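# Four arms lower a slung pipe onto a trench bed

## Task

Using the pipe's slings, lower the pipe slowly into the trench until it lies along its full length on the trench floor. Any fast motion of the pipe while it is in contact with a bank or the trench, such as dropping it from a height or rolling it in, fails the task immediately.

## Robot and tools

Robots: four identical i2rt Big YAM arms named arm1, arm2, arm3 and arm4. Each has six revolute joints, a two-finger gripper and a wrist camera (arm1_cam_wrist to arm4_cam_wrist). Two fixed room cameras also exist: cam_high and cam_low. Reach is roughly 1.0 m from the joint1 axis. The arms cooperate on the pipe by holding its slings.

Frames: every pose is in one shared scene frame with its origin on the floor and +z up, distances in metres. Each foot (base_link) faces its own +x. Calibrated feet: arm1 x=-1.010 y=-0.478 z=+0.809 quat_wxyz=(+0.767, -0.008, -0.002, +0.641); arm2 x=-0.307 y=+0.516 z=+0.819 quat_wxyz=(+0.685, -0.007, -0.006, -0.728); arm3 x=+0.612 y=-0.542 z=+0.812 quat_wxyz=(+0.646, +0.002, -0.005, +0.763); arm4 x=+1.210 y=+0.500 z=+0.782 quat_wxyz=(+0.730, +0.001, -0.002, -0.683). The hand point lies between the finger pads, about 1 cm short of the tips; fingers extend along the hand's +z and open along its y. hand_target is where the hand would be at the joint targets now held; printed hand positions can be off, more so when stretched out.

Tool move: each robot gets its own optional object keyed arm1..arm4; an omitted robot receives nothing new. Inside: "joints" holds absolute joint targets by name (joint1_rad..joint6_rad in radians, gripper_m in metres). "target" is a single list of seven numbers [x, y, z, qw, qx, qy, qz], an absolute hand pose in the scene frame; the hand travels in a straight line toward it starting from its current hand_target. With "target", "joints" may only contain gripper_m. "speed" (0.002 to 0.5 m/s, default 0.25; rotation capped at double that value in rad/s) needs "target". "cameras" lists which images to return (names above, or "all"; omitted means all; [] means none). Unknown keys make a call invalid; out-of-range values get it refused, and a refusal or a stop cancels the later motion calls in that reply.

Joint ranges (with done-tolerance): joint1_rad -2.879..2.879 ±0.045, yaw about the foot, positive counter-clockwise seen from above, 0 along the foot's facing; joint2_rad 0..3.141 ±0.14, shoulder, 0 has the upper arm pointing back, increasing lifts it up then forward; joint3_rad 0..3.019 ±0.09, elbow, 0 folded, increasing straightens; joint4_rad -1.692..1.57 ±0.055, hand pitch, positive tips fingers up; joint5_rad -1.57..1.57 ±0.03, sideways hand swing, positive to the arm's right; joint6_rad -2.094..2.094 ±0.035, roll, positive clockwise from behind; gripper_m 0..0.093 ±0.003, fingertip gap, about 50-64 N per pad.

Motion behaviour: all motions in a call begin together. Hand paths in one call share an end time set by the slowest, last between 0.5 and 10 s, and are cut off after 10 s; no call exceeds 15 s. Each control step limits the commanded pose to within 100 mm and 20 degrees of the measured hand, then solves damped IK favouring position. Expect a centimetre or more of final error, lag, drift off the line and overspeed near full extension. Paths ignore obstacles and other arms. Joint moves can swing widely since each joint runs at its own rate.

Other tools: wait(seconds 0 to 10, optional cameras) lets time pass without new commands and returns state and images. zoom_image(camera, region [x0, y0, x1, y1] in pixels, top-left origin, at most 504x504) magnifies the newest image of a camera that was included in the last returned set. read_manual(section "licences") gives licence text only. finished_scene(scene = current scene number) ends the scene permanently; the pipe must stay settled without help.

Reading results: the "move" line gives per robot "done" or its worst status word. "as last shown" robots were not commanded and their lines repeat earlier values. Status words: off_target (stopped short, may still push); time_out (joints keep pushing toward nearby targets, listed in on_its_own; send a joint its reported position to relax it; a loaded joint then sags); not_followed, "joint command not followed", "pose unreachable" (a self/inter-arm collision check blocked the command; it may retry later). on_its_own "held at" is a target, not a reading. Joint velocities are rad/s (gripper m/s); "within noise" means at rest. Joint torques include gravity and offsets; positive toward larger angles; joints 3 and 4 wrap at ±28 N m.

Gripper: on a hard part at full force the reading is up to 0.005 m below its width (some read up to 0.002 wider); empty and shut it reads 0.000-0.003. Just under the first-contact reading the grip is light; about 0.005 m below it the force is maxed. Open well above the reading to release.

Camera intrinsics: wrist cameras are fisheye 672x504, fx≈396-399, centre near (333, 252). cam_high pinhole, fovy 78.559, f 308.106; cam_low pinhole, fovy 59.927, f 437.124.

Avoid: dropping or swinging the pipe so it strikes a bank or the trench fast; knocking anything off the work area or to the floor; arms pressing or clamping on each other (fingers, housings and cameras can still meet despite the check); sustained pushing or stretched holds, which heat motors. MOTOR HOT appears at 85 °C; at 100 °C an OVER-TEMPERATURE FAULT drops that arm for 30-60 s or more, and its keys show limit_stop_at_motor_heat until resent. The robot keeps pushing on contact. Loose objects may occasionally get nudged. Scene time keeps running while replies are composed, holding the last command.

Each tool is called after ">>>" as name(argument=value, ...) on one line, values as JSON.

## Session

>>> move()

Scene clock: 0.00 s.
Joint torques (N m): no reading
Heat: arm1: hottest joint2_rad 30 °C; arm2: hottest gripper 29 °C; arm3: hottest joint2_rad 29 °C; arm4: hottest joint5_rad 29 °C.
Joint velocities: within noise
arm1.joint_positions: joint1_rad=+0.181 joint2_rad=+0.602 joint3_rad=+1.316 joint4_rad=-1.375 joint5_rad=-0.192 joint6_rad=-0.163 gripper_m=+0.09396
arm1.joint_status: not commanded
arm1.hand: x=-1.0501 y=-0.2454 z=+1.3080 quat_wxyz=(-0.278, +0.713, -0.545, -0.341) (m; scene frame)
arm1.hand_target: x=-1.0502 y=-0.2475 z=+1.3183 quat_wxyz=(-0.286, +0.710, -0.541, -0.348) (m; scene frame)
arm1.hand_status: not commanded
arm2.joint_positions: joint1_rad=-0.039 joint2_rad=+0.499 joint3_rad=+1.459 joint4_rad=-1.321 joint5_rad=-0.112 joint6_rad=+0.052 gripper_m=+0.09396
arm2.joint_status: not commanded
arm2.hand: x=-0.3042 y=+0.3551 z=+1.4198 quat_wxyz=(-0.429, -0.599, -0.556, +0.384) (m; scene frame)
arm2.hand_target: x=-0.3038 y=+0.3587 z=+1.4302 quat_wxyz=(-0.436, -0.593, -0.552, +0.392) (m; scene frame)
arm2.hand_status: not commanded
arm3.joint_positions: joint1_rad=+0.407 joint2_rad=+0.468 joint3_rad=+1.336 joint4_rad=-1.245 joint5_rad=-0.228 joint6_rad=-0.247 gripper_m=+0.09396
arm3.joint_status: not commanded
arm3.hand: x=+0.4772 y=-0.4122 z=+1.3771 quat_wxyz=(-0.254, +0.787, -0.239, -0.508) (m; scene frame)
arm3.hand_target: x=+0.4794 y=-0.4157 z=+1.3869 quat_wxyz=(-0.260, +0.782, -0.236, -0.516) (m; scene frame)
arm3.hand_status: not commanded
arm4.joint_positions: joint1_rad=+0.227 joint2_rad=+0.629 joint3_rad=+1.327 joint4_rad=-1.242 joint5_rad=-0.022 joint6_rad=+0.203 gripper_m=+0.09396
arm4.joint_status: not commanded
arm4.hand: x=+1.2851 y=+0.2546 z=+1.3092 quat_wxyz=(-0.429, -0.584, -0.645, +0.243) (m; scene frame)
arm4.hand_target: x=+1.2844 y=+0.2567 z=+1.3242 quat_wxyz=(-0.441, -0.578, -0.639, +0.250) (m; scene frame)
arm4.hand_status: not commanded
pictures: arm1_cam_wrist, arm2_cam_wrist, arm3_cam_wrist, arm4_cam_wrist, cam_high, cam_low

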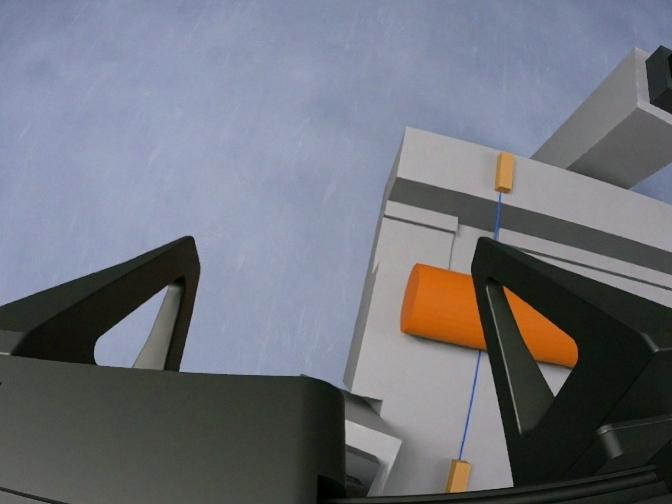

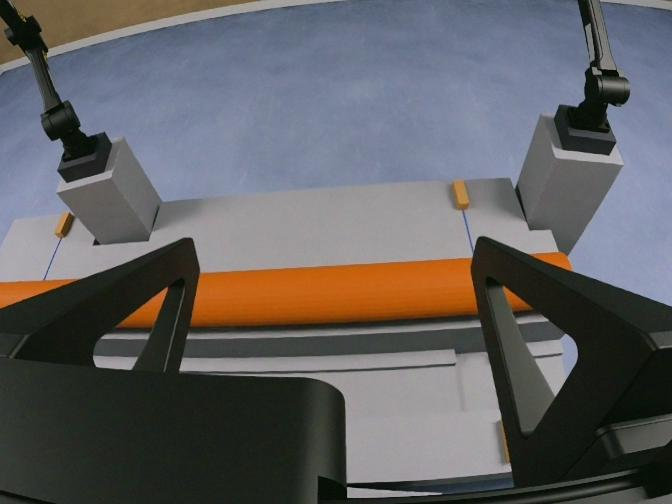

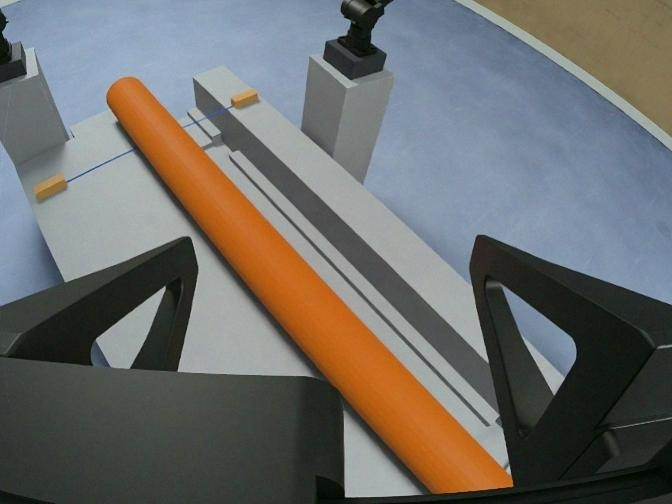

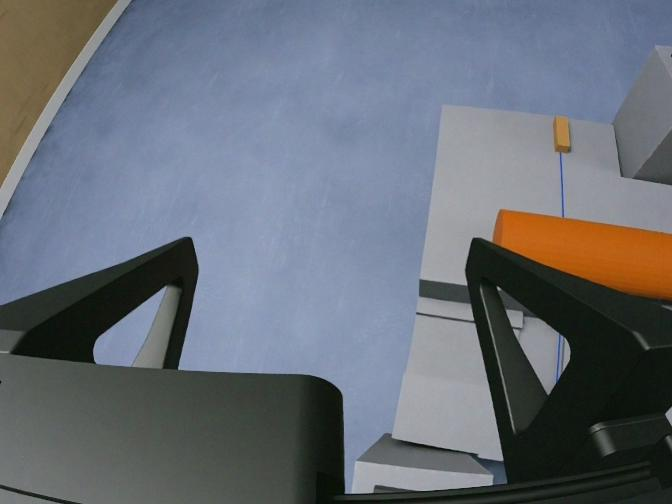

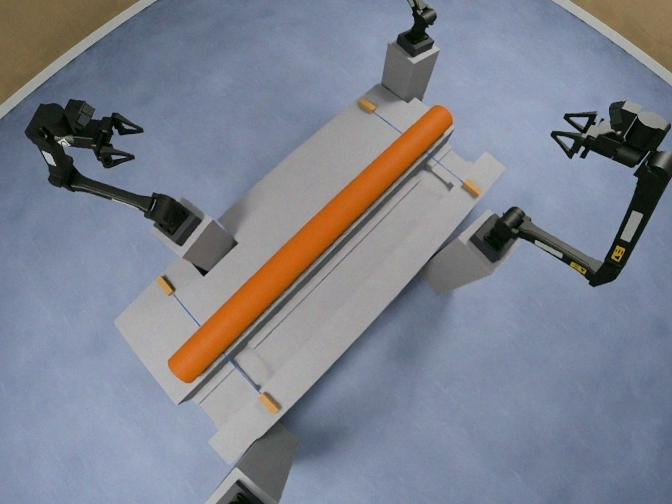

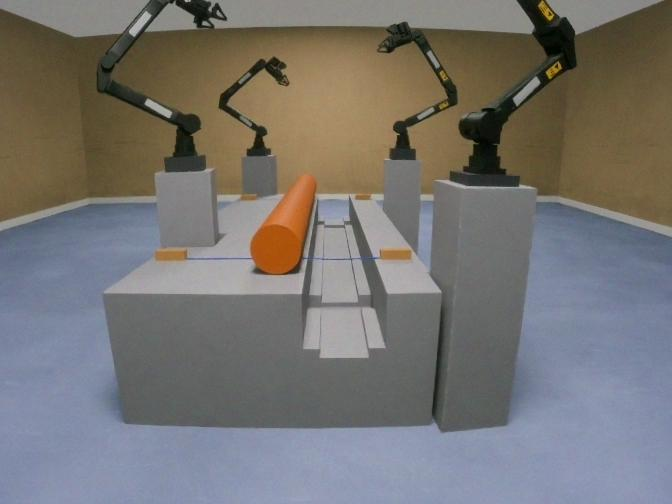

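>>> move(arm1={"target": [-0.650, -0.508, 0.58, 0, 0.7071, -0.7071, 0], "speed": 0.35, "joints": {"gripper_m": 0.085}}, arm2={"target": [-0.690, 0.297, 0.585, 0, 0.7071, 0.7071, 0], "speed": 0.35, "joints": {"gripper_m": 0.085}}, arm3={"target": [0.925, -0.519, 0.58, 0, 0.7071, -0.7071, 0], "speed": 0.35, "joints": {"gripper_m": 0.085}}, arm4={"target": [0.890, 0.285, 0.585, 0, 0.7071, 0.7071, 0], "speed": 0.35, "joints": {"gripper_m": 0.085}})

Scene clock: 6.63 s.
Joint torques (N m): arm1=[-0.62 -14.51 2.04 0.87 -0.04 -0.04] | arm2=[0.5 -18.49 4.63 -0.17 -0.07 0.07] | arm3=[1.55 6.77 10.17 0.77 0.27 0.07] | arm4=[-0.32 -15.44 3.1 0.55 0.08 -0.02]
Heat: arm1: hottest joint2_rad 30 °C; arm2: hottest joint3_rad 29 °C; arm3: hottest joint2_rad 29 °C; arm4: hottest joint3_rad 29 °C.
move: arm1 done; arm2 off_target; arm3 not_followed; arm4 off_target
Joint velocities: within noise
arm1.joint_positions: joint1_rad=-1.466 joint2_rad=+2.214 joint3_rad=+0.794 joint4_rad=-0.172 joint5_rad=-0.010 joint6_rad=-1.648 gripper_m=+0.08510
arm1.joint_status: all done
arm1.hand: x=-0.6521 y=-0.5049 z=+0.5835 quat_wxyz=(+0.001, +0.708, -0.706, -0.003) (m; scene frame)
arm1.hand_target: x=-0.6501 y=-0.5080 z=+0.5800 quat_wxyz=(+0.000, +0.707, -0.707, +0.000) (m; scene frame)
arm1.hand_status: done (0.005 m and 0.4 deg from the pose sent, 0.871 m and 54.2 deg at the start)
arm2.joint_positions: joint1_rad=-1.005 joint2_rad=+2.306 joint3_rad=+1.020 joint4_rad=-0.334 joint5_rad=+0.012 joint6_rad=-1.046 gripper_m=+0.08507
arm2.joint_status: all done
arm2.hand: x=-0.6775 y=+0.3102 z=+0.5773 quat_wxyz=(-0.006, -0.714, -0.700, -0.019) (m; scene frame)
arm2.hand_target: x=-0.6898 y=+0.2970 z=+0.5853 quat_wxyz=(+0.000, -0.707, -0.707, +0.000) (m; scene frame)
arm2.hand_status: off_target (0.020 m and 2.5 deg from the pose sent, 0.921 m and 70.5 deg at the start)
arm3.joint_positions: joint1_rad=+0.288 joint2_rad=+0.015 joint3_rad=+0.535 joint4_rad=-1.688 joint5_rad=+0.602 joint6_rad=+0.038 gripper_m=+0.08511
arm3.joint_status: all done
arm3.on_its_own: joint1_rad is held at +0.294, not at its first target +0.407; joint2_rad is held at +0.014, not at its first target +0.467; joint3_rad is held at +0.565, not at its first target +1.354; joint4_rad is held at -1.688, not at its first target -1.241; joint5_rad is held at +0.601, not at its first target -0.228; joint6_rad is held at +0.038, not at its first target -0.247
arm3.hand: x=+0.6729 y=-0.4475 z=+1.0085 quat_wxyz=(-0.352, +0.750, -0.560, -0.016) (m; scene frame)
arm3.hand_target: x=+0.6722 y=-0.4471 z=+1.0210 quat_wxyz=(-0.358, +0.747, -0.560, -0.030) (m; scene frame)
arm3.hand_status: not_followed (0.502 m and 44.3 deg from the pose sent, 0.920 m and 86.9 deg at the start; pose on its path clipped on 80 of 103 steps; a joint's target at an end of its range on 75 of 103 steps)
arm4.joint_positions: joint1_rad=-1.036 joint2_rad=+2.140 joint3_rad=+0.822 joint4_rad=-0.291 joint5_rad=+0.003 joint6_rad=-0.964 gripper_m=+0.08512
arm4.joint_status: all done
arm4.hand: x=+0.9055 y=+0.2913 z=+0.5786 quat_wxyz=(-0.004, -0.709, -0.705, -0.020) (m; scene frame)
arm4.hand_target: x=+0.8902 y=+0.2851 z=+0.5853 quat_wxyz=(+0.000, -0.707, -0.707, +0.000) (m; scene frame)
arm4.hand_status: off_target (0.018 m and 2.3 deg from the pose sent, 0.826 m and 59.3 deg at the start)
pictures: arm1_cam_wrist, arm2_cam_wrist, arm3_cam_wrist, arm4_cam_wrist, cam_high, cam_low
pose unreachable (arm3 arm): on one or more control steps of this call this arm could not follow its commanded pose, so it was not sent that pose on those steps. On the call's last step it was still not sent that pose. It may still have moved: this result reports where it is.
cause: moving toward the commanded pose would bring two parts of the arm too close to each other (its upper arm (the part past joint 2) and its fingers).

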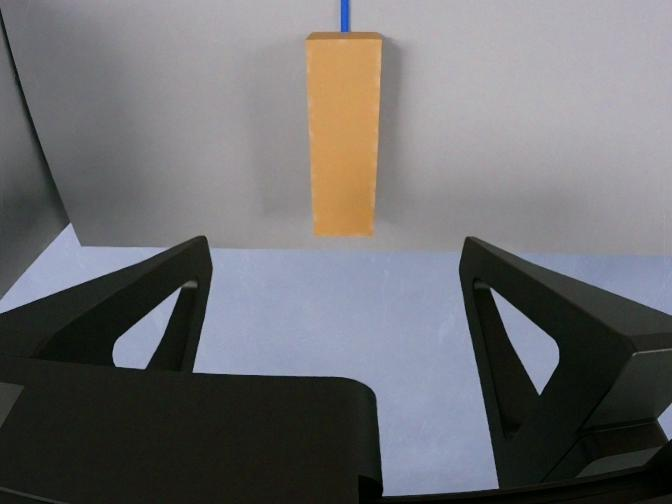

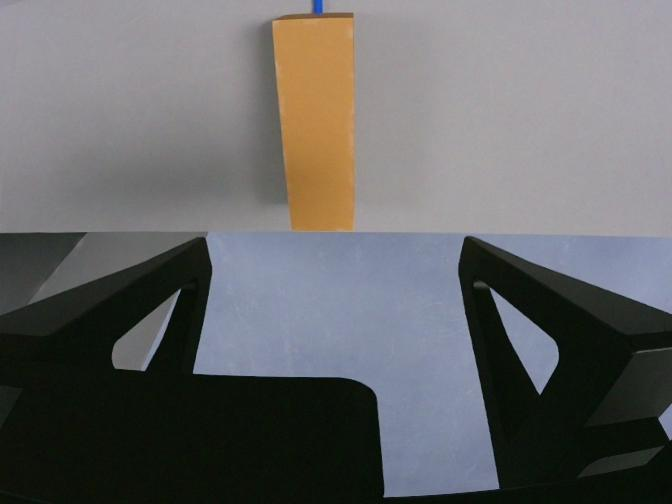

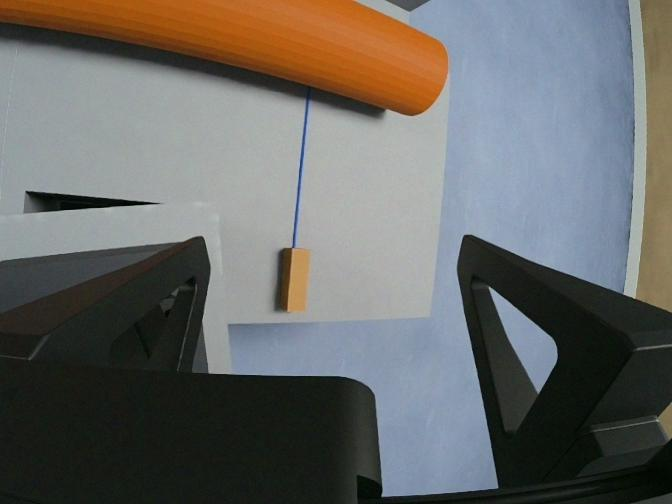

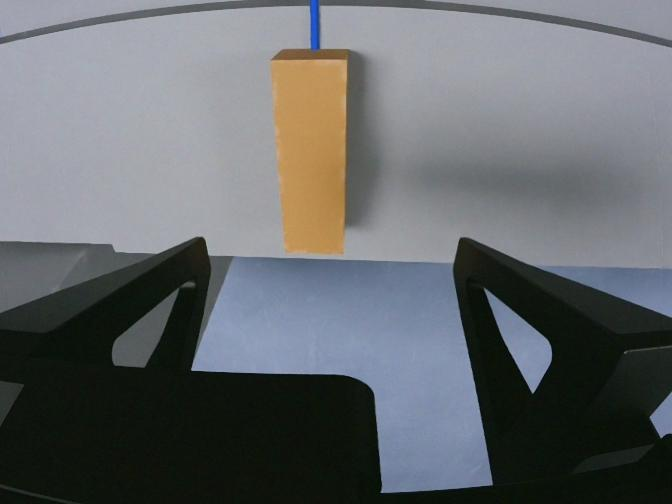

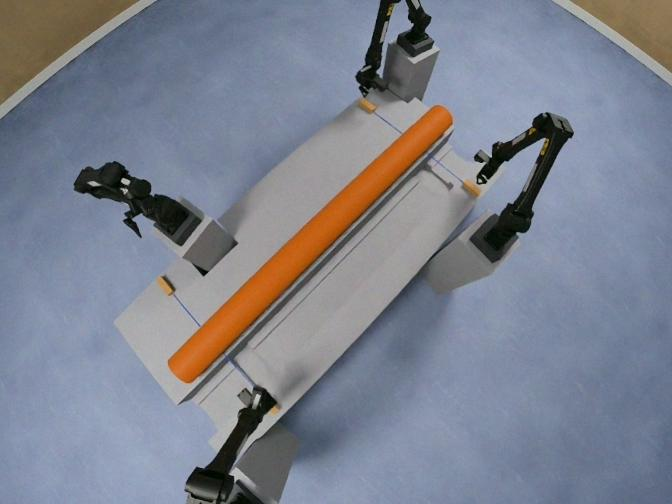

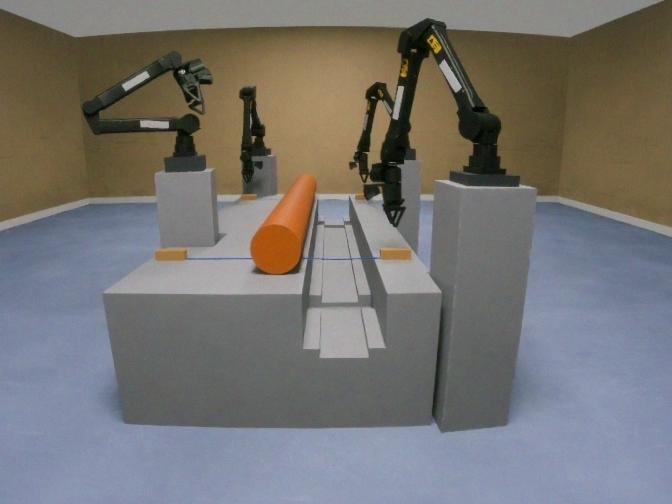

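>>> move(arm3={"joints": {"joint1_rad": -1.0, "joint2_rad": 1.1, "joint3_rad": 1.3, "joint4_rad": -1.0, "joint5_rad": 0.0, "joint6_rad": -1.4}}, arm1={"target": [-0.644, -0.508, 0.472, 0, 0.7071, -0.7071, 0], "speed": 0.12}, arm2={"target": [-0.6775, 0.294, 0.473, 0, 0.7071, 0.7071, 0], "speed": 0.12}, arm4={"target": [0.9035, 0.296, 0.473, 0, 0.7071, 0.7071, 0], "speed": 0.12}, cameras=[])

>>> move(arm3={"joints": {"joint1_rad": -1.665, "joint2_rad": 2.15, "joint3_rad": 0.68, "joint4_rad": -0.06, "joint5_rad": 0.007, "joint6_rad": -1.49}})

Scene clock: 15.33 s.
Joint torques (N m): arm1=[-0.62 -14.1 0.64 0.94 -0.03 -0.03] | arm2=[0.5 -18.08 2.81 0.08 -0.09 0.21] | arm3=[1.49 -10.11 12.56 1.57 -0.28 -0.01] | arm4=[-0.44 -15.15 0.91 0.68 0.07 0]
Heat: arm1: hottest joint2_rad 30 °C; arm2: hottest joint2_rad 29 °C; arm3: hottest joint2_rad 29 °C; arm4: hottest joint3_rad 29 °C.
move: arm1 done; arm2 off_target; arm3 done; arm4 done
Joint velocities: within noise
arm1.joint_positions: joint1_rad=-1.466 joint2_rad=+2.523 joint3_rad=+0.951 joint4_rad=-0.007 joint5_rad=-0.010 joint6_rad=-1.648 gripper_m=+0.08510
arm1.joint_status: not commanded
arm1.hand: x=-0.6396 y=-0.5067 z=+0.4811 quat_wxyz=(-0.003, +0.708, -0.706, +0.002) (m; scene frame)
arm1.hand_target: x=-0.6442 y=-0.5079 z=+0.4723 quat_wxyz=(+0.000, +0.707, -0.707, +0.000) (m; scene frame)
arm1.hand_status: done (0.010 m and 0.4 deg from the pose sent, 0.112 m and 0.4 deg at the start)
arm2.joint_positions: joint1_rad=-0.988 joint2_rad=+2.584 joint3_rad=+1.136 joint4_rad=-0.162 joint5_rad=+0.012 joint6_rad=-1.043 gripper_m=+0.08507
arm2.joint_status: not commanded
arm2.hand: x=-0.6697 y=+0.3051 z=+0.4721 quat_wxyz=(-0.005, -0.709, -0.705, -0.014) (m; scene frame)
arm2.hand_target: x=-0.6774 y=+0.2941 z=+0.4732 quat_wxyz=(+0.000, -0.707, -0.707, +0.000) (m; scene frame)
arm2.hand_status: off_target (0.014 m and 1.7 deg from the pose sent, 0.106 m and 2.5 deg at the start)
arm3.joint_positions: joint1_rad=-1.004 joint2_rad=+1.106 joint3_rad=+1.257 joint4_rad=-1.008 joint5_rad=+0.002 joint6_rad=-1.393 gripper_m=+0.08511
arm3.joint_status: all done
arm3.hand: x=+0.9470 y=-0.2448 z=+1.1873 quat_wxyz=(-0.335, +0.817, -0.456, +0.113) (m; scene frame)
arm3.hand_target: x=+0.9491 y=-0.2404 z=+1.2142 quat_wxyz=(-0.360, +0.810, -0.446, +0.122) (m; scene frame)
arm3.hand_status: not commanded
arm4.joint_positions: joint1_rad=-1.039 joint2_rad=+2.453 joint3_rad=+0.901 joint4_rad=-0.041 joint5_rad=+0.003 joint6_rad=-0.970 gripper_m=+0.08512
arm4.joint_status: not commanded
arm4.hand: x=+0.9138 y=+0.2977 z=+0.4722 quat_wxyz=(-0.003, -0.708, -0.706, -0.012) (m; scene frame)
arm4.hand_target: x=+0.9036 y=+0.2961 z=+0.4731 quat_wxyz=(+0.000, -0.707, -0.707, +0.000) (m; scene frame)
arm4.hand_status: done (0.010 m and 1.4 deg from the pose sent, 0.106 m and 2.3 deg at the start)
pictures: none
No camera images: "cameras" was empty.

Scene clock: 17.00 s.
Joint torques (N m): arm1=[-0.09 -14.33 0.65 1.18 0.04 0] | arm2=[0.5 -18.02 2.81 0.06 -0.09 0.2] | arm3=[1.85 -14.97 1.81 0.5 -0.31 -0.05] | arm4=[-0.5 -15.21 0.87 0.69 0.07 -0.01]
Heat: arm1: hottest joint2_rad 30 °C; arm2: hottest joint2_rad 29 °C; arm3: hottest joint2_rad 29 °C; arm4: hottest joint3_rad 29 °C.
move: arm3 done
Joint velocities: within noise
arm1, arm2, arm4: as last shown
arm3.joint_positions: joint1_rad=-1.672 joint2_rad=+2.137 joint3_rad=+0.670 joint4_rad=-0.070 joint5_rad=+0.009 joint6_rad=-1.483 gripper_m=+0.08511
arm3.joint_status: all done
arm3.hand: x=+0.9421 y=-0.5214 z=+0.6011 quat_wxyz=(-0.014, +0.698, -0.716, +0.012) (m; scene frame)
arm3.hand_target: x=+0.9462 y=-0.5182 z=+0.5977 quat_wxyz=(-0.018, +0.703, -0.711, +0.014) (m; scene frame)
arm3.hand_status: not commanded
pictures: arm1_cam_wrist, arm2_cam_wrist, arm3_cam_wrist, arm4_cam_wrist, cam_high, cam_low

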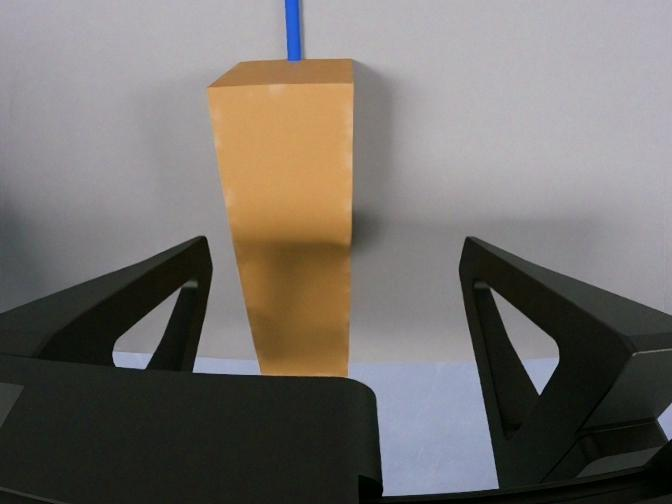

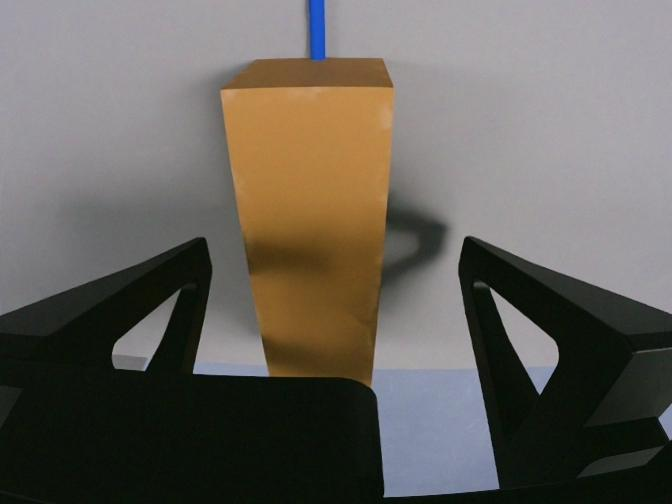

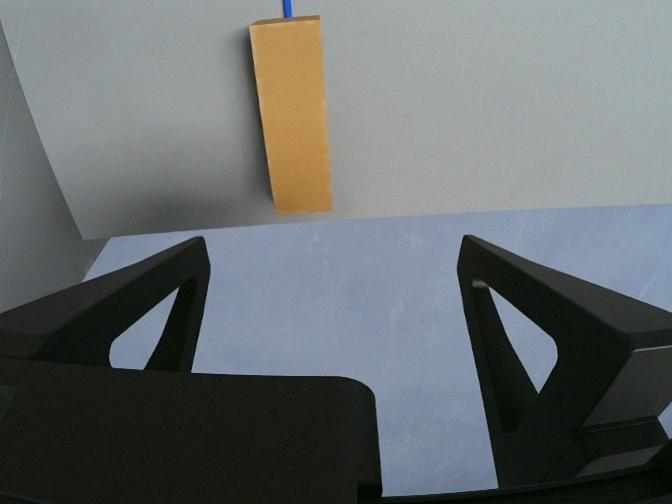

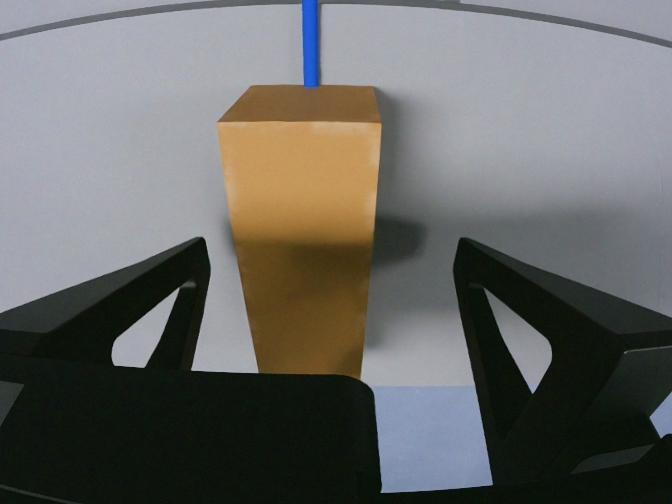

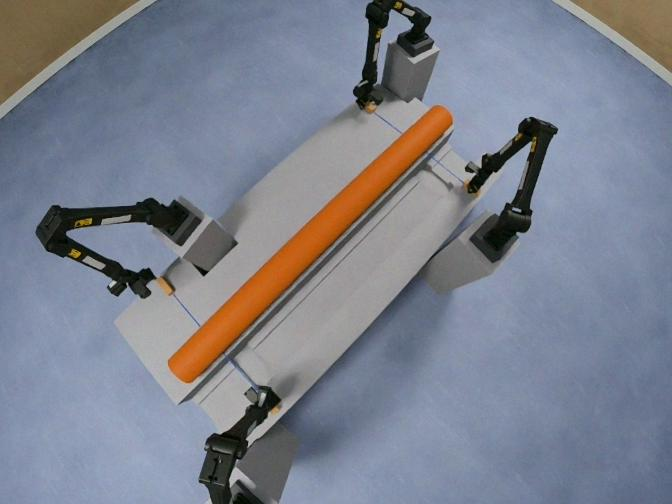

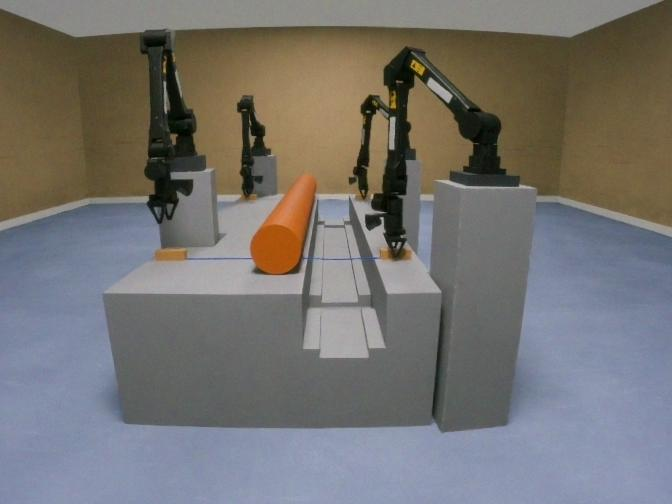

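>>> move(arm1={"target": [-0.6575, -0.506, 0.470, 0, 0.7071, -0.7071, 0], "speed": 0.1}, arm2={"target": [-0.6715, 0.296, 0.475, 0, 0.7071, 0.7071, 0], "speed": 0.1}, arm3={"target": [0.917, -0.511, 0.472, 0, 0.7071, -0.7071, 0], "speed": 0.12}, arm4={"target": [0.9116, 0.296, 0.475, 0, 0.7071, 0.7071, 0], "speed": 0.1}, cameras=[])

>>> move(arm1={"joints": {"gripper_m": 0.022}}, arm2={"joints": {"gripper_m": 0.022}}, arm3={"joints": {"gripper_m": 0.022}}, arm4={"joints": {"gripper_m": 0.022}}, cameras=["arm3_cam_wrist"])

Scene clock: 24.77 s.
Joint torques (N m): arm1=[-0.15 -13.92 -0.47 0.98 -0.02 0.01] | arm2=[0.56 -18.67 1.05 0.1 -0.09 0.19] | arm3=[1.96 -16.91 -0.96 0.4 -0.21 0.1] | arm4=[0.38 -15.5 -0.16 0.72 0.05 0.14]
Heat: arm1: hottest joint2_rad 30 °C; arm2: hottest joint2_rad 29 °C; arm3: hottest joint2_rad 29 °C; arm4: hottest joint3_rad 29 °C.
move: arm1 off_target; arm2 done; arm3 done; arm4 done
Joint velocities: within noise
arm1.joint_positions: joint1_rad=-1.466 joint2_rad=+2.523 joint3_rad=+0.930 joint4_rad=+0.031 joint5_rad=-0.010 joint6_rad=-1.648 gripper_m=+0.08510
arm1.joint_status: not commanded
arm1.hand: x=-0.6430 y=-0.5064 z=+0.4811 quat_wxyz=(-0.008, +0.709, -0.706, +0.008) (m; scene frame)
arm1.hand_target: x=-0.6578 y=-0.5060 z=+0.4707 quat_wxyz=(+0.000, +0.707, -0.707, +0.000) (m; scene frame)
arm1.hand_status: off_target (0.018 m and 1.4 deg from the pose sent, 0.021 m and 0.4 deg at the start)
arm2.joint_positions: joint1_rad=-0.986 joint2_rad=+2.584 joint3_rad=+1.136 joint4_rad=-0.149 joint5_rad=+0.012 joint6_rad=-1.040 gripper_m=+0.08507
arm2.joint_status: not commanded
arm2.hand: x=-0.6720 y=+0.3025 z=+0.4721 quat_wxyz=(-0.003, -0.710, -0.705, -0.007) (m; scene frame)
arm2.hand_target: x=-0.6715 y=+0.2960 z=+0.4749 quat_wxyz=(+0.000, -0.707, -0.707, +0.000) (m; scene frame)
arm2.hand_status: done (0.007 m and 1.0 deg from the pose sent, 0.010 m and 1.7 deg at the start)
arm3.joint_positions: joint1_rad=-1.647 joint2_rad=+2.554 joint3_rad=+0.806 joint4_rad=+0.170 joint5_rad=+0.009 joint6_rad=-1.479 gripper_m=+0.08511
arm3.joint_status: not commanded
arm3.hand: x=+0.9176 y=-0.5140 z=+0.4751 quat_wxyz=(+0.001, +0.706, -0.708, -0.001) (m; scene frame)
arm3.hand_target: x=+0.9170 y=-0.5111 z=+0.4721 quat_wxyz=(+0.000, +0.707, -0.707, +0.000) (m; scene frame)
arm3.hand_status: done (0.004 m and 0.2 deg from the pose sent, 0.132 m and 2.6 deg at the start)
arm4.joint_positions: joint1_rad=-1.039 joint2_rad=+2.453 joint3_rad=+0.894 joint4_rad=-0.027 joint5_rad=+0.003 joint6_rad=-0.970 gripper_m=+0.08512
arm4.joint_status: not commanded
arm4.hand: x=+0.9146 y=+0.2982 z=+0.4721 quat_wxyz=(-0.002, -0.708, -0.706, -0.009) (m; scene frame)
arm4.hand_target: x=+0.9116 y=+0.2960 z=+0.4750 quat_wxyz=(+0.000, -0.707, -0.707, +0.000) (m; scene frame)
arm4.hand_status: done (0.005 m and 1.0 deg from the pose sent, 0.004 m and 1.4 deg at the start)
pictures: none
No camera images: "cameras" was empty.

Scene clock: 25.40 s.
Joint torques (N m): arm1=[0.21 -14.04 -0.06 0.95 -0.01 0.07] | arm2=[0.38 -18.61 1.31 0.02 -0.09 0.2] | arm3=[2.14 -16.73 -1.01 0.4 -0.21 0.09] | arm4=[0.38 -15.5 -0.09 0.65 0.07 0.14]
Heat: arm1: hottest joint2_rad 30 °C; arm2: hottest joint2_rad 29 °C; arm3: hottest joint2_rad 29 °C; arm4: hottest joint3_rad 29 °C.
move: arm1 off_target; arm2 off_target; arm3 off_target; arm4 off_target
Joint velocities: within noise
arm1.joint_positions: joint1_rad=-1.466 joint2_rad=+2.523 joint3_rad=+0.928 joint4_rad=+0.031 joint5_rad=-0.010 joint6_rad=-1.648 gripper_m=+0.03359
arm1.joint_status: gripper_m off_target (ended at +0.03361, target +0.02200)
arm1.hand: x=-0.6443 y=-0.5063 z=+0.4811 quat_wxyz=(-0.008, +0.709, -0.706, +0.007) (m; scene frame)
arm1.hand_target: x=-0.6577 y=-0.5059 z=+0.4707 quat_wxyz=(+0.000, +0.707, -0.707, +0.000) (m; scene frame)
arm1.hand_status: not commanded
arm2.joint_positions: joint1_rad=-0.984 joint2_rad=+2.583 joint3_rad=+1.134 joint4_rad=-0.146 joint5_rad=+0.012 joint6_rad=-1.039 gripper_m=+0.03467
arm2.joint_status: gripper_m off_target (ended at +0.03469, target +0.02200)
arm2.hand: x=-0.6711 y=+0.3020 z=+0.4723 quat_wxyz=(-0.003, -0.709, -0.705, -0.007) (m; scene frame)
arm2.hand_target: x=-0.6714 y=+0.2960 z=+0.4749 quat_wxyz=(+0.000, -0.707, -0.707, +0.000) (m; scene frame)
arm2.hand_status: not commanded
arm3.joint_positions: joint1_rad=-1.647 joint2_rad=+2.554 joint3_rad=+0.806 joint4_rad=+0.171 joint5_rad=+0.009 joint6_rad=-1.478 gripper_m=+0.03488
arm3.joint_status: gripper_m off_target (ended at +0.03491, target +0.02200)
arm3.hand: x=+0.9181 y=-0.5138 z=+0.4751 quat_wxyz=(+0.000, +0.706, -0.708, -0.001) (m; scene frame)
arm3.hand_target: x=+0.9171 y=-0.5110 z=+0.4721 quat_wxyz=(+0.000, +0.707, -0.707, +0.000) (m; scene frame)
arm3.hand_status: not commanded
arm4.joint_positions: joint1_rad=-1.039 joint2_rad=+2.452 joint3_rad=+0.892 joint4_rad=-0.026 joint5_rad=+0.003 joint6_rad=-0.970 gripper_m=+0.03508
arm4.joint_status: gripper_m off_target (ended at +0.03510, target +0.02200)
arm4.hand: x=+0.9150 y=+0.2984 z=+0.4723 quat_wxyz=(-0.002, -0.708, -0.706, -0.008) (m; scene frame)
arm4.hand_target: x=+0.9117 y=+0.2961 z=+0.4750 quat_wxyz=(+0.000, -0.707, -0.707, +0.000) (m; scene frame)
arm4.hand_status: not commanded
pictures: arm3_cam_wrist

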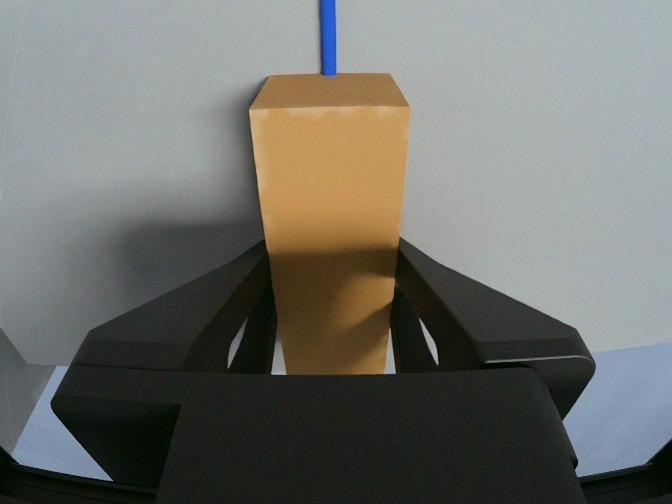

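>>> move(arm1={"target": [-0.627, -0.388, 0.833, 0, 0.7071, -0.7071, 0], "speed": 0.13}, arm2={"target": [-0.698, 0.180, 0.858, 0, 0.7071, 0.7071, 0], "speed": 0.13}, arm3={"target": [0.942, -0.392, 0.828, 0, 0.7071, -0.7071, 0], "speed": 0.13}, arm4={"target": [0.886, 0.175, 0.866, 0, 0.7071, 0.7071, 0], "speed": 0.13}, cameras=["cam_low"])

Scene clock: 31.97 s.
Joint torques (N m): arm1=[-3.72 -18.73 10.63 -1.55 1.58 -0.06] | arm2=[-3.08 -27.16 12.15 -3.54 0.81 0.05] | arm3=[-1.61 -20.48 8.95 -2.15 1.19 -0.03] | arm4=[-1.44 -23.82 10.61 -2.96 0.78 0.16]
Heat: arm1: hottest joint2_rad 31 °C; arm2: hottest joint2_rad 30 °C; arm3: hottest joint2_rad 30 °C; arm4: hottest joint3_rad 29 °C.
move: arm1 off_target; arm2 off_target; arm3 off_target; arm4 off_target
Joint velocities: within noise
arm1.joint_positions: joint1_rad=-1.123 joint2_rad=+1.670 joint3_rad=+0.843 joint4_rad=-0.836 joint5_rad=-0.049 joint6_rad=-1.334 gripper_m=+0.03358
arm1.joint_status: not commanded
arm1.hand: x=-0.6625 y=-0.3742 z=+0.7876 quat_wxyz=(+0.026, +0.717, -0.696, -0.036) (m; scene frame)
arm1.hand_target: x=-0.6297 y=-0.3878 z=+0.8309 quat_wxyz=(+0.000, +0.706, -0.708, +0.001) (m; scene frame)
arm1.hand_status: off_target (0.059 m and 5.4 deg from the pose sent, 0.372 m and 1.3 deg at the start)
arm2.joint_positions: joint1_rad=-0.761 joint2_rad=+1.953 joint3_rad=+1.245 joint4_rad=-0.946 joint5_rad=-0.010 joint6_rad=-0.845 gripper_m=+0.03458
arm2.joint_status: not commanded
arm2.hand: x=-0.6696 y=+0.1773 z=+0.7890 quat_wxyz=(-0.012, -0.699, -0.715, -0.034) (m; scene frame)
arm2.hand_target: x=-0.6957 y=+0.1810 z=+0.8539 quat_wxyz=(+0.001, -0.707, -0.707, +0.001) (m; scene frame)
arm2.hand_status: off_target (0.075 m and 4.4 deg from the pose sent, 0.405 m and 0.9 deg at the start)
arm3.joint_positions: joint1_rad=-1.266 joint2_rad=+1.611 joint3_rad=+0.766 joint4_rad=-0.803 joint5_rad=-0.024 joint6_rad=-1.130 gripper_m=+0.03488
arm3.joint_status: not commanded
arm3.hand: x=+0.9131 y=-0.3854 z=+0.7898 quat_wxyz=(+0.028, +0.716, -0.697, -0.026) (m; scene frame)
arm3.hand_target: x=+0.9403 y=-0.3920 z=+0.8257 quat_wxyz=(+0.000, +0.707, -0.708, +0.001) (m; scene frame)
arm3.hand_status: off_target (0.048 m and 4.7 deg from the pose sent, 0.374 m and 0.2 deg at the start)
arm4.joint_positions: joint1_rad=-0.817 joint2_rad=+1.748 joint3_rad=+1.104 joint4_rad=-1.003 joint5_rad=-0.015 joint6_rad=-0.778 gripper_m=+0.03500
arm4.joint_status: not commanded
arm4.hand: x=+0.9092 y=+0.1752 z=+0.7984 quat_wxyz=(-0.009, -0.697, -0.716, -0.039) (m; scene frame)
arm4.hand_target: x=+0.8883 y=+0.1760 z=+0.8612 quat_wxyz=(+0.000, -0.707, -0.707, +0.001) (m; scene frame)
arm4.hand_status: off_target (0.071 m and 4.8 deg from the pose sent, 0.414 m and 1.0 deg at the start)
pictures: cam_low

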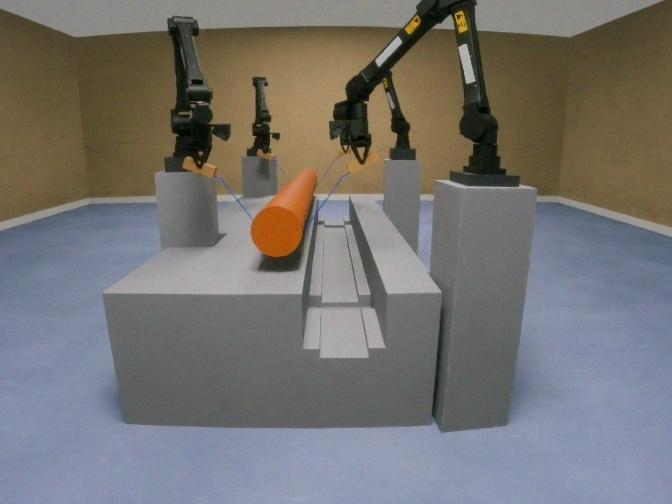

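>>> move(arm1={"target": [-0.632, -0.164, 0.836, 0, 0.7071, -0.7071, 0], "speed": 0.15}, arm2={"target": [-0.688, 0.405, 0.840, 0, 0.7071, 0.7071, 0], "speed": 0.15}, arm3={"target": [0.938, -0.181, 0.841, 0, 0.7071, -0.7071, 0], "speed": 0.15}, arm4={"target": [0.892, 0.387, 0.850, 0, 0.7071, 0.7071, 0], "speed": 0.15}, cameras=[])

>>> move(arm1={"target": [-0.634, -0.070, 0.768, 0, 0.7071, -0.7071, 0], "speed": 0.08}, arm2={"target": [-0.690, 0.334, 0.760, 0, 0.7071, 0.7071, 0], "speed": 0.08}, arm3={"target": [0.937, -0.098, 0.770, 0, 0.7071, -0.7071, 0], "speed": 0.08}, arm4={"target": [0.887, 0.301, 0.767, 0, 0.7071, 0.7071, 0], "speed": 0.08}, cameras=["cam_low"])

>>> zoom_image(camera="cam_low", region=[280, 140, 420, 300])

Scene clock: 38.93 s.
Joint torques (N m): arm1=[-5.42 -20.89 10.67 -2.28 1.21 -0.02] | arm2=[-4.66 -21.13 8.64 -1.55 1.13 -0.15] | arm3=[-2.02 -26.64 9.02 -2.66 0.87 0] | arm4=[-2.78 -16.67 7.97 -0.91 1.01 -0.18]
Heat: arm1: hottest joint2_rad 31 °C; arm2: hottest joint3_rad 31 °C; arm3: hottest joint2_rad 31 °C; arm4: hottest joint3_rad 30 °C.
move: arm1 off_target; arm2 off_target; arm3 off_target; arm4 off_target
Joint velocities: within noise
arm1.joint_positions: joint1_rad=-0.651 joint2_rad=+1.846 joint3_rad=+1.158 joint4_rad=-0.905 joint5_rad=-0.046 joint6_rad=-0.884 gripper_m=+0.03359
arm1.joint_status: not commanded
arm1.hand: x=-0.6616 y=-0.1490 z=+0.7988 quat_wxyz=(+0.008, +0.726, -0.688, -0.016) (m; scene frame)
arm1.hand_target: x=-0.6339 y=-0.1643 z=+0.8345 quat_wxyz=(-0.001, +0.707, -0.707, +0.000) (m; scene frame)
arm1.hand_status: off_target (0.050 m and 3.7 deg from the pose sent, 0.218 m and 5.4 deg at the start)
arm2.joint_positions: joint1_rad=-1.161 joint2_rad=+1.700 joint3_rad=+0.894 joint4_rad=-0.856 joint5_rad=-0.011 joint6_rad=-1.248 gripper_m=+0.03458
arm2.joint_status: not commanded
arm2.hand: x=-0.6638 y=+0.3845 z=+0.7994 quat_wxyz=(-0.030, -0.697, -0.716, -0.032) (m; scene frame)
arm2.hand_target: x=-0.6862 y=+0.4044 z=+0.8371 quat_wxyz=(+0.001, -0.708, -0.707, -0.001) (m; scene frame)
arm2.hand_status: off_target (0.052 m and 5.2 deg from the pose sent, 0.234 m and 4.4 deg at the start)
arm3.joint_positions: joint1_rad=-0.855 joint2_rad=+1.858 joint3_rad=+1.160 joint4_rad=-0.917 joint5_rad=-0.020 joint6_rad=-0.730 gripper_m=+0.03488
arm3.joint_status: not commanded
arm3.hand: x=+0.9127 y=-0.1731 z=+0.8001 quat_wxyz=(+0.018, +0.721, -0.693, -0.010) (m; scene frame)
arm3.hand_target: x=+0.9367 y=-0.1813 z=+0.8392 quat_wxyz=(-0.001, +0.707, -0.707, +0.000) (m; scene frame)
arm3.hand_status: off_target (0.049 m and 3.3 deg from the pose sent, 0.212 m and 4.7 deg at the start)
arm4.joint_positions: joint1_rad=-1.242 joint2_rad=+1.452 joint3_rad=+0.783 joint4_rad=-0.982 joint5_rad=-0.019 joint6_rad=-1.192 gripper_m=+0.03500
arm4.joint_status: not commanded
arm4.hand: x=+0.9114 y=+0.3724 z=+0.8135 quat_wxyz=(-0.027, -0.701, -0.712, -0.034) (m; scene frame)
arm4.hand_target: x=+0.8934 y=+0.3863 z=+0.8473 quat_wxyz=(+0.001, -0.708, -0.707, -0.001) (m; scene frame)
arm4.hand_status: off_target (0.044 m and 5.0 deg from the pose sent, 0.219 m and 4.8 deg at the start)
pictures: none
No camera images: "cameras" was empty.

Scene clock: 41.00 s.
Joint torques (N m): arm1=[-2.43 -23.59 10.71 -0.57 0.53 -0.01] | arm2=[-1.61 -20.31 9.43 -1.35 0.38 0.04] | arm3=[0.15 -30.33 9.44 -1.14 0.2 0] | arm4=[-0.5 -16.79 8.25 -0.62 0.42 0.17]
Heat: arm1: hottest joint2_rad 31 °C; arm2: hottest joint2_rad 31 °C; arm3: hottest joint2_rad 31 °C; arm4: hottest joint3_rad 30 °C.
move: arm1 off_target; arm2 off_target; arm3 off_target; arm4 off_target
Joint velocities: within noise
arm1.joint_positions: joint1_rad=-0.546 joint2_rad=+2.089 joint3_rad=+1.312 joint4_rad=-0.879 joint5_rad=-0.029 joint6_rad=-0.748 gripper_m=+0.03359
arm1.joint_status: not commanded
arm1.hand: x=-0.6679 y=-0.0867 z=+0.7231 quat_wxyz=(+0.042, +0.714, -0.699, -0.004) (m; scene frame)
arm1.hand_target: x=-0.6357 y=-0.0720 z=+0.7681 quat_wxyz=(+0.000, +0.707, -0.707, +0.000) (m; scene frame)
arm1.hand_status: off_target (0.059 m and 4.9 deg from the pose sent, 0.089 m and 3.7 deg at the start)
arm2.joint_positions: joint1_rad=-1.047 joint2_rad=+1.894 joint3_rad=+0.894 joint4_rad=-0.669 joint5_rad=+0.003 joint6_rad=-1.113 gripper_m=+0.03458
arm2.joint_status: not commanded
arm2.hand: x=-0.6555 y=+0.3418 z=+0.7249 quat_wxyz=(-0.020, -0.704, -0.708, -0.040) (m; scene frame)
arm2.hand_target: x=-0.6885 y=+0.3347 z=+0.7596 quat_wxyz=(+0.001, -0.707, -0.707, +0.000) (m; scene frame)
arm2.hand_status: off_target (0.050 m and 5.1 deg from the pose sent, 0.069 m and 5.2 deg at the start)
arm3.joint_positions: joint1_rad=-0.782 joint2_rad=+2.110 joint3_rad=+1.307 joint4_rad=-0.878 joint5_rad=-0.005 joint6_rad=-0.629 gripper_m=+0.03488
arm3.joint_status: not commanded
arm3.hand: x=+0.9085 y=-0.1227 z=+0.7186 quat_wxyz=(+0.050, +0.711, -0.702, +0.004) (m; scene frame)
arm3.hand_target: x=+0.9354 y=-0.1002 z=+0.7697 quat_wxyz=(+0.000, +0.707, -0.707, +0.000) (m; scene frame)
arm3.hand_status: off_target (0.064 m and 5.8 deg from the pose sent, 0.084 m and 3.3 deg at the start)
arm4.joint_positions: joint1_rad=-1.069 joint2_rad=+1.688 joint3_rad=+0.783 joint4_rad=-0.751 joint5_rad=-0.006 joint6_rad=-1.017 gripper_m=+0.03500
arm4.joint_status: not commanded
arm4.hand: x=+0.9165 y=+0.3119 z=+0.7345 quat_wxyz=(-0.015, -0.701, -0.711, -0.042) (m; scene frame)
arm4.hand_target: x=+0.8882 y=+0.3016 z=+0.7664 quat_wxyz=(+0.000, -0.707, -0.707, +0.000) (m; scene frame)
arm4.hand_status: off_target (0.045 m and 5.2 deg from the pose sent, 0.089 m and 5.0 deg at the start)
pictures: cam_low

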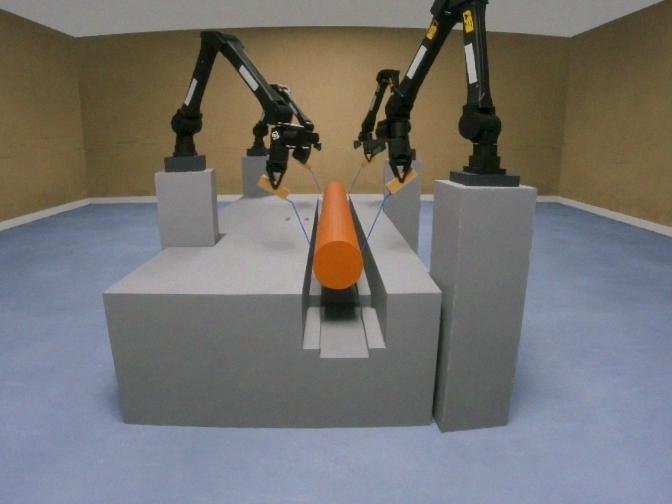

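Scaled by 3.150.

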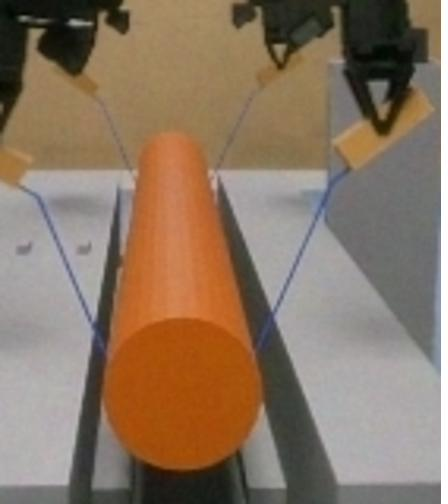

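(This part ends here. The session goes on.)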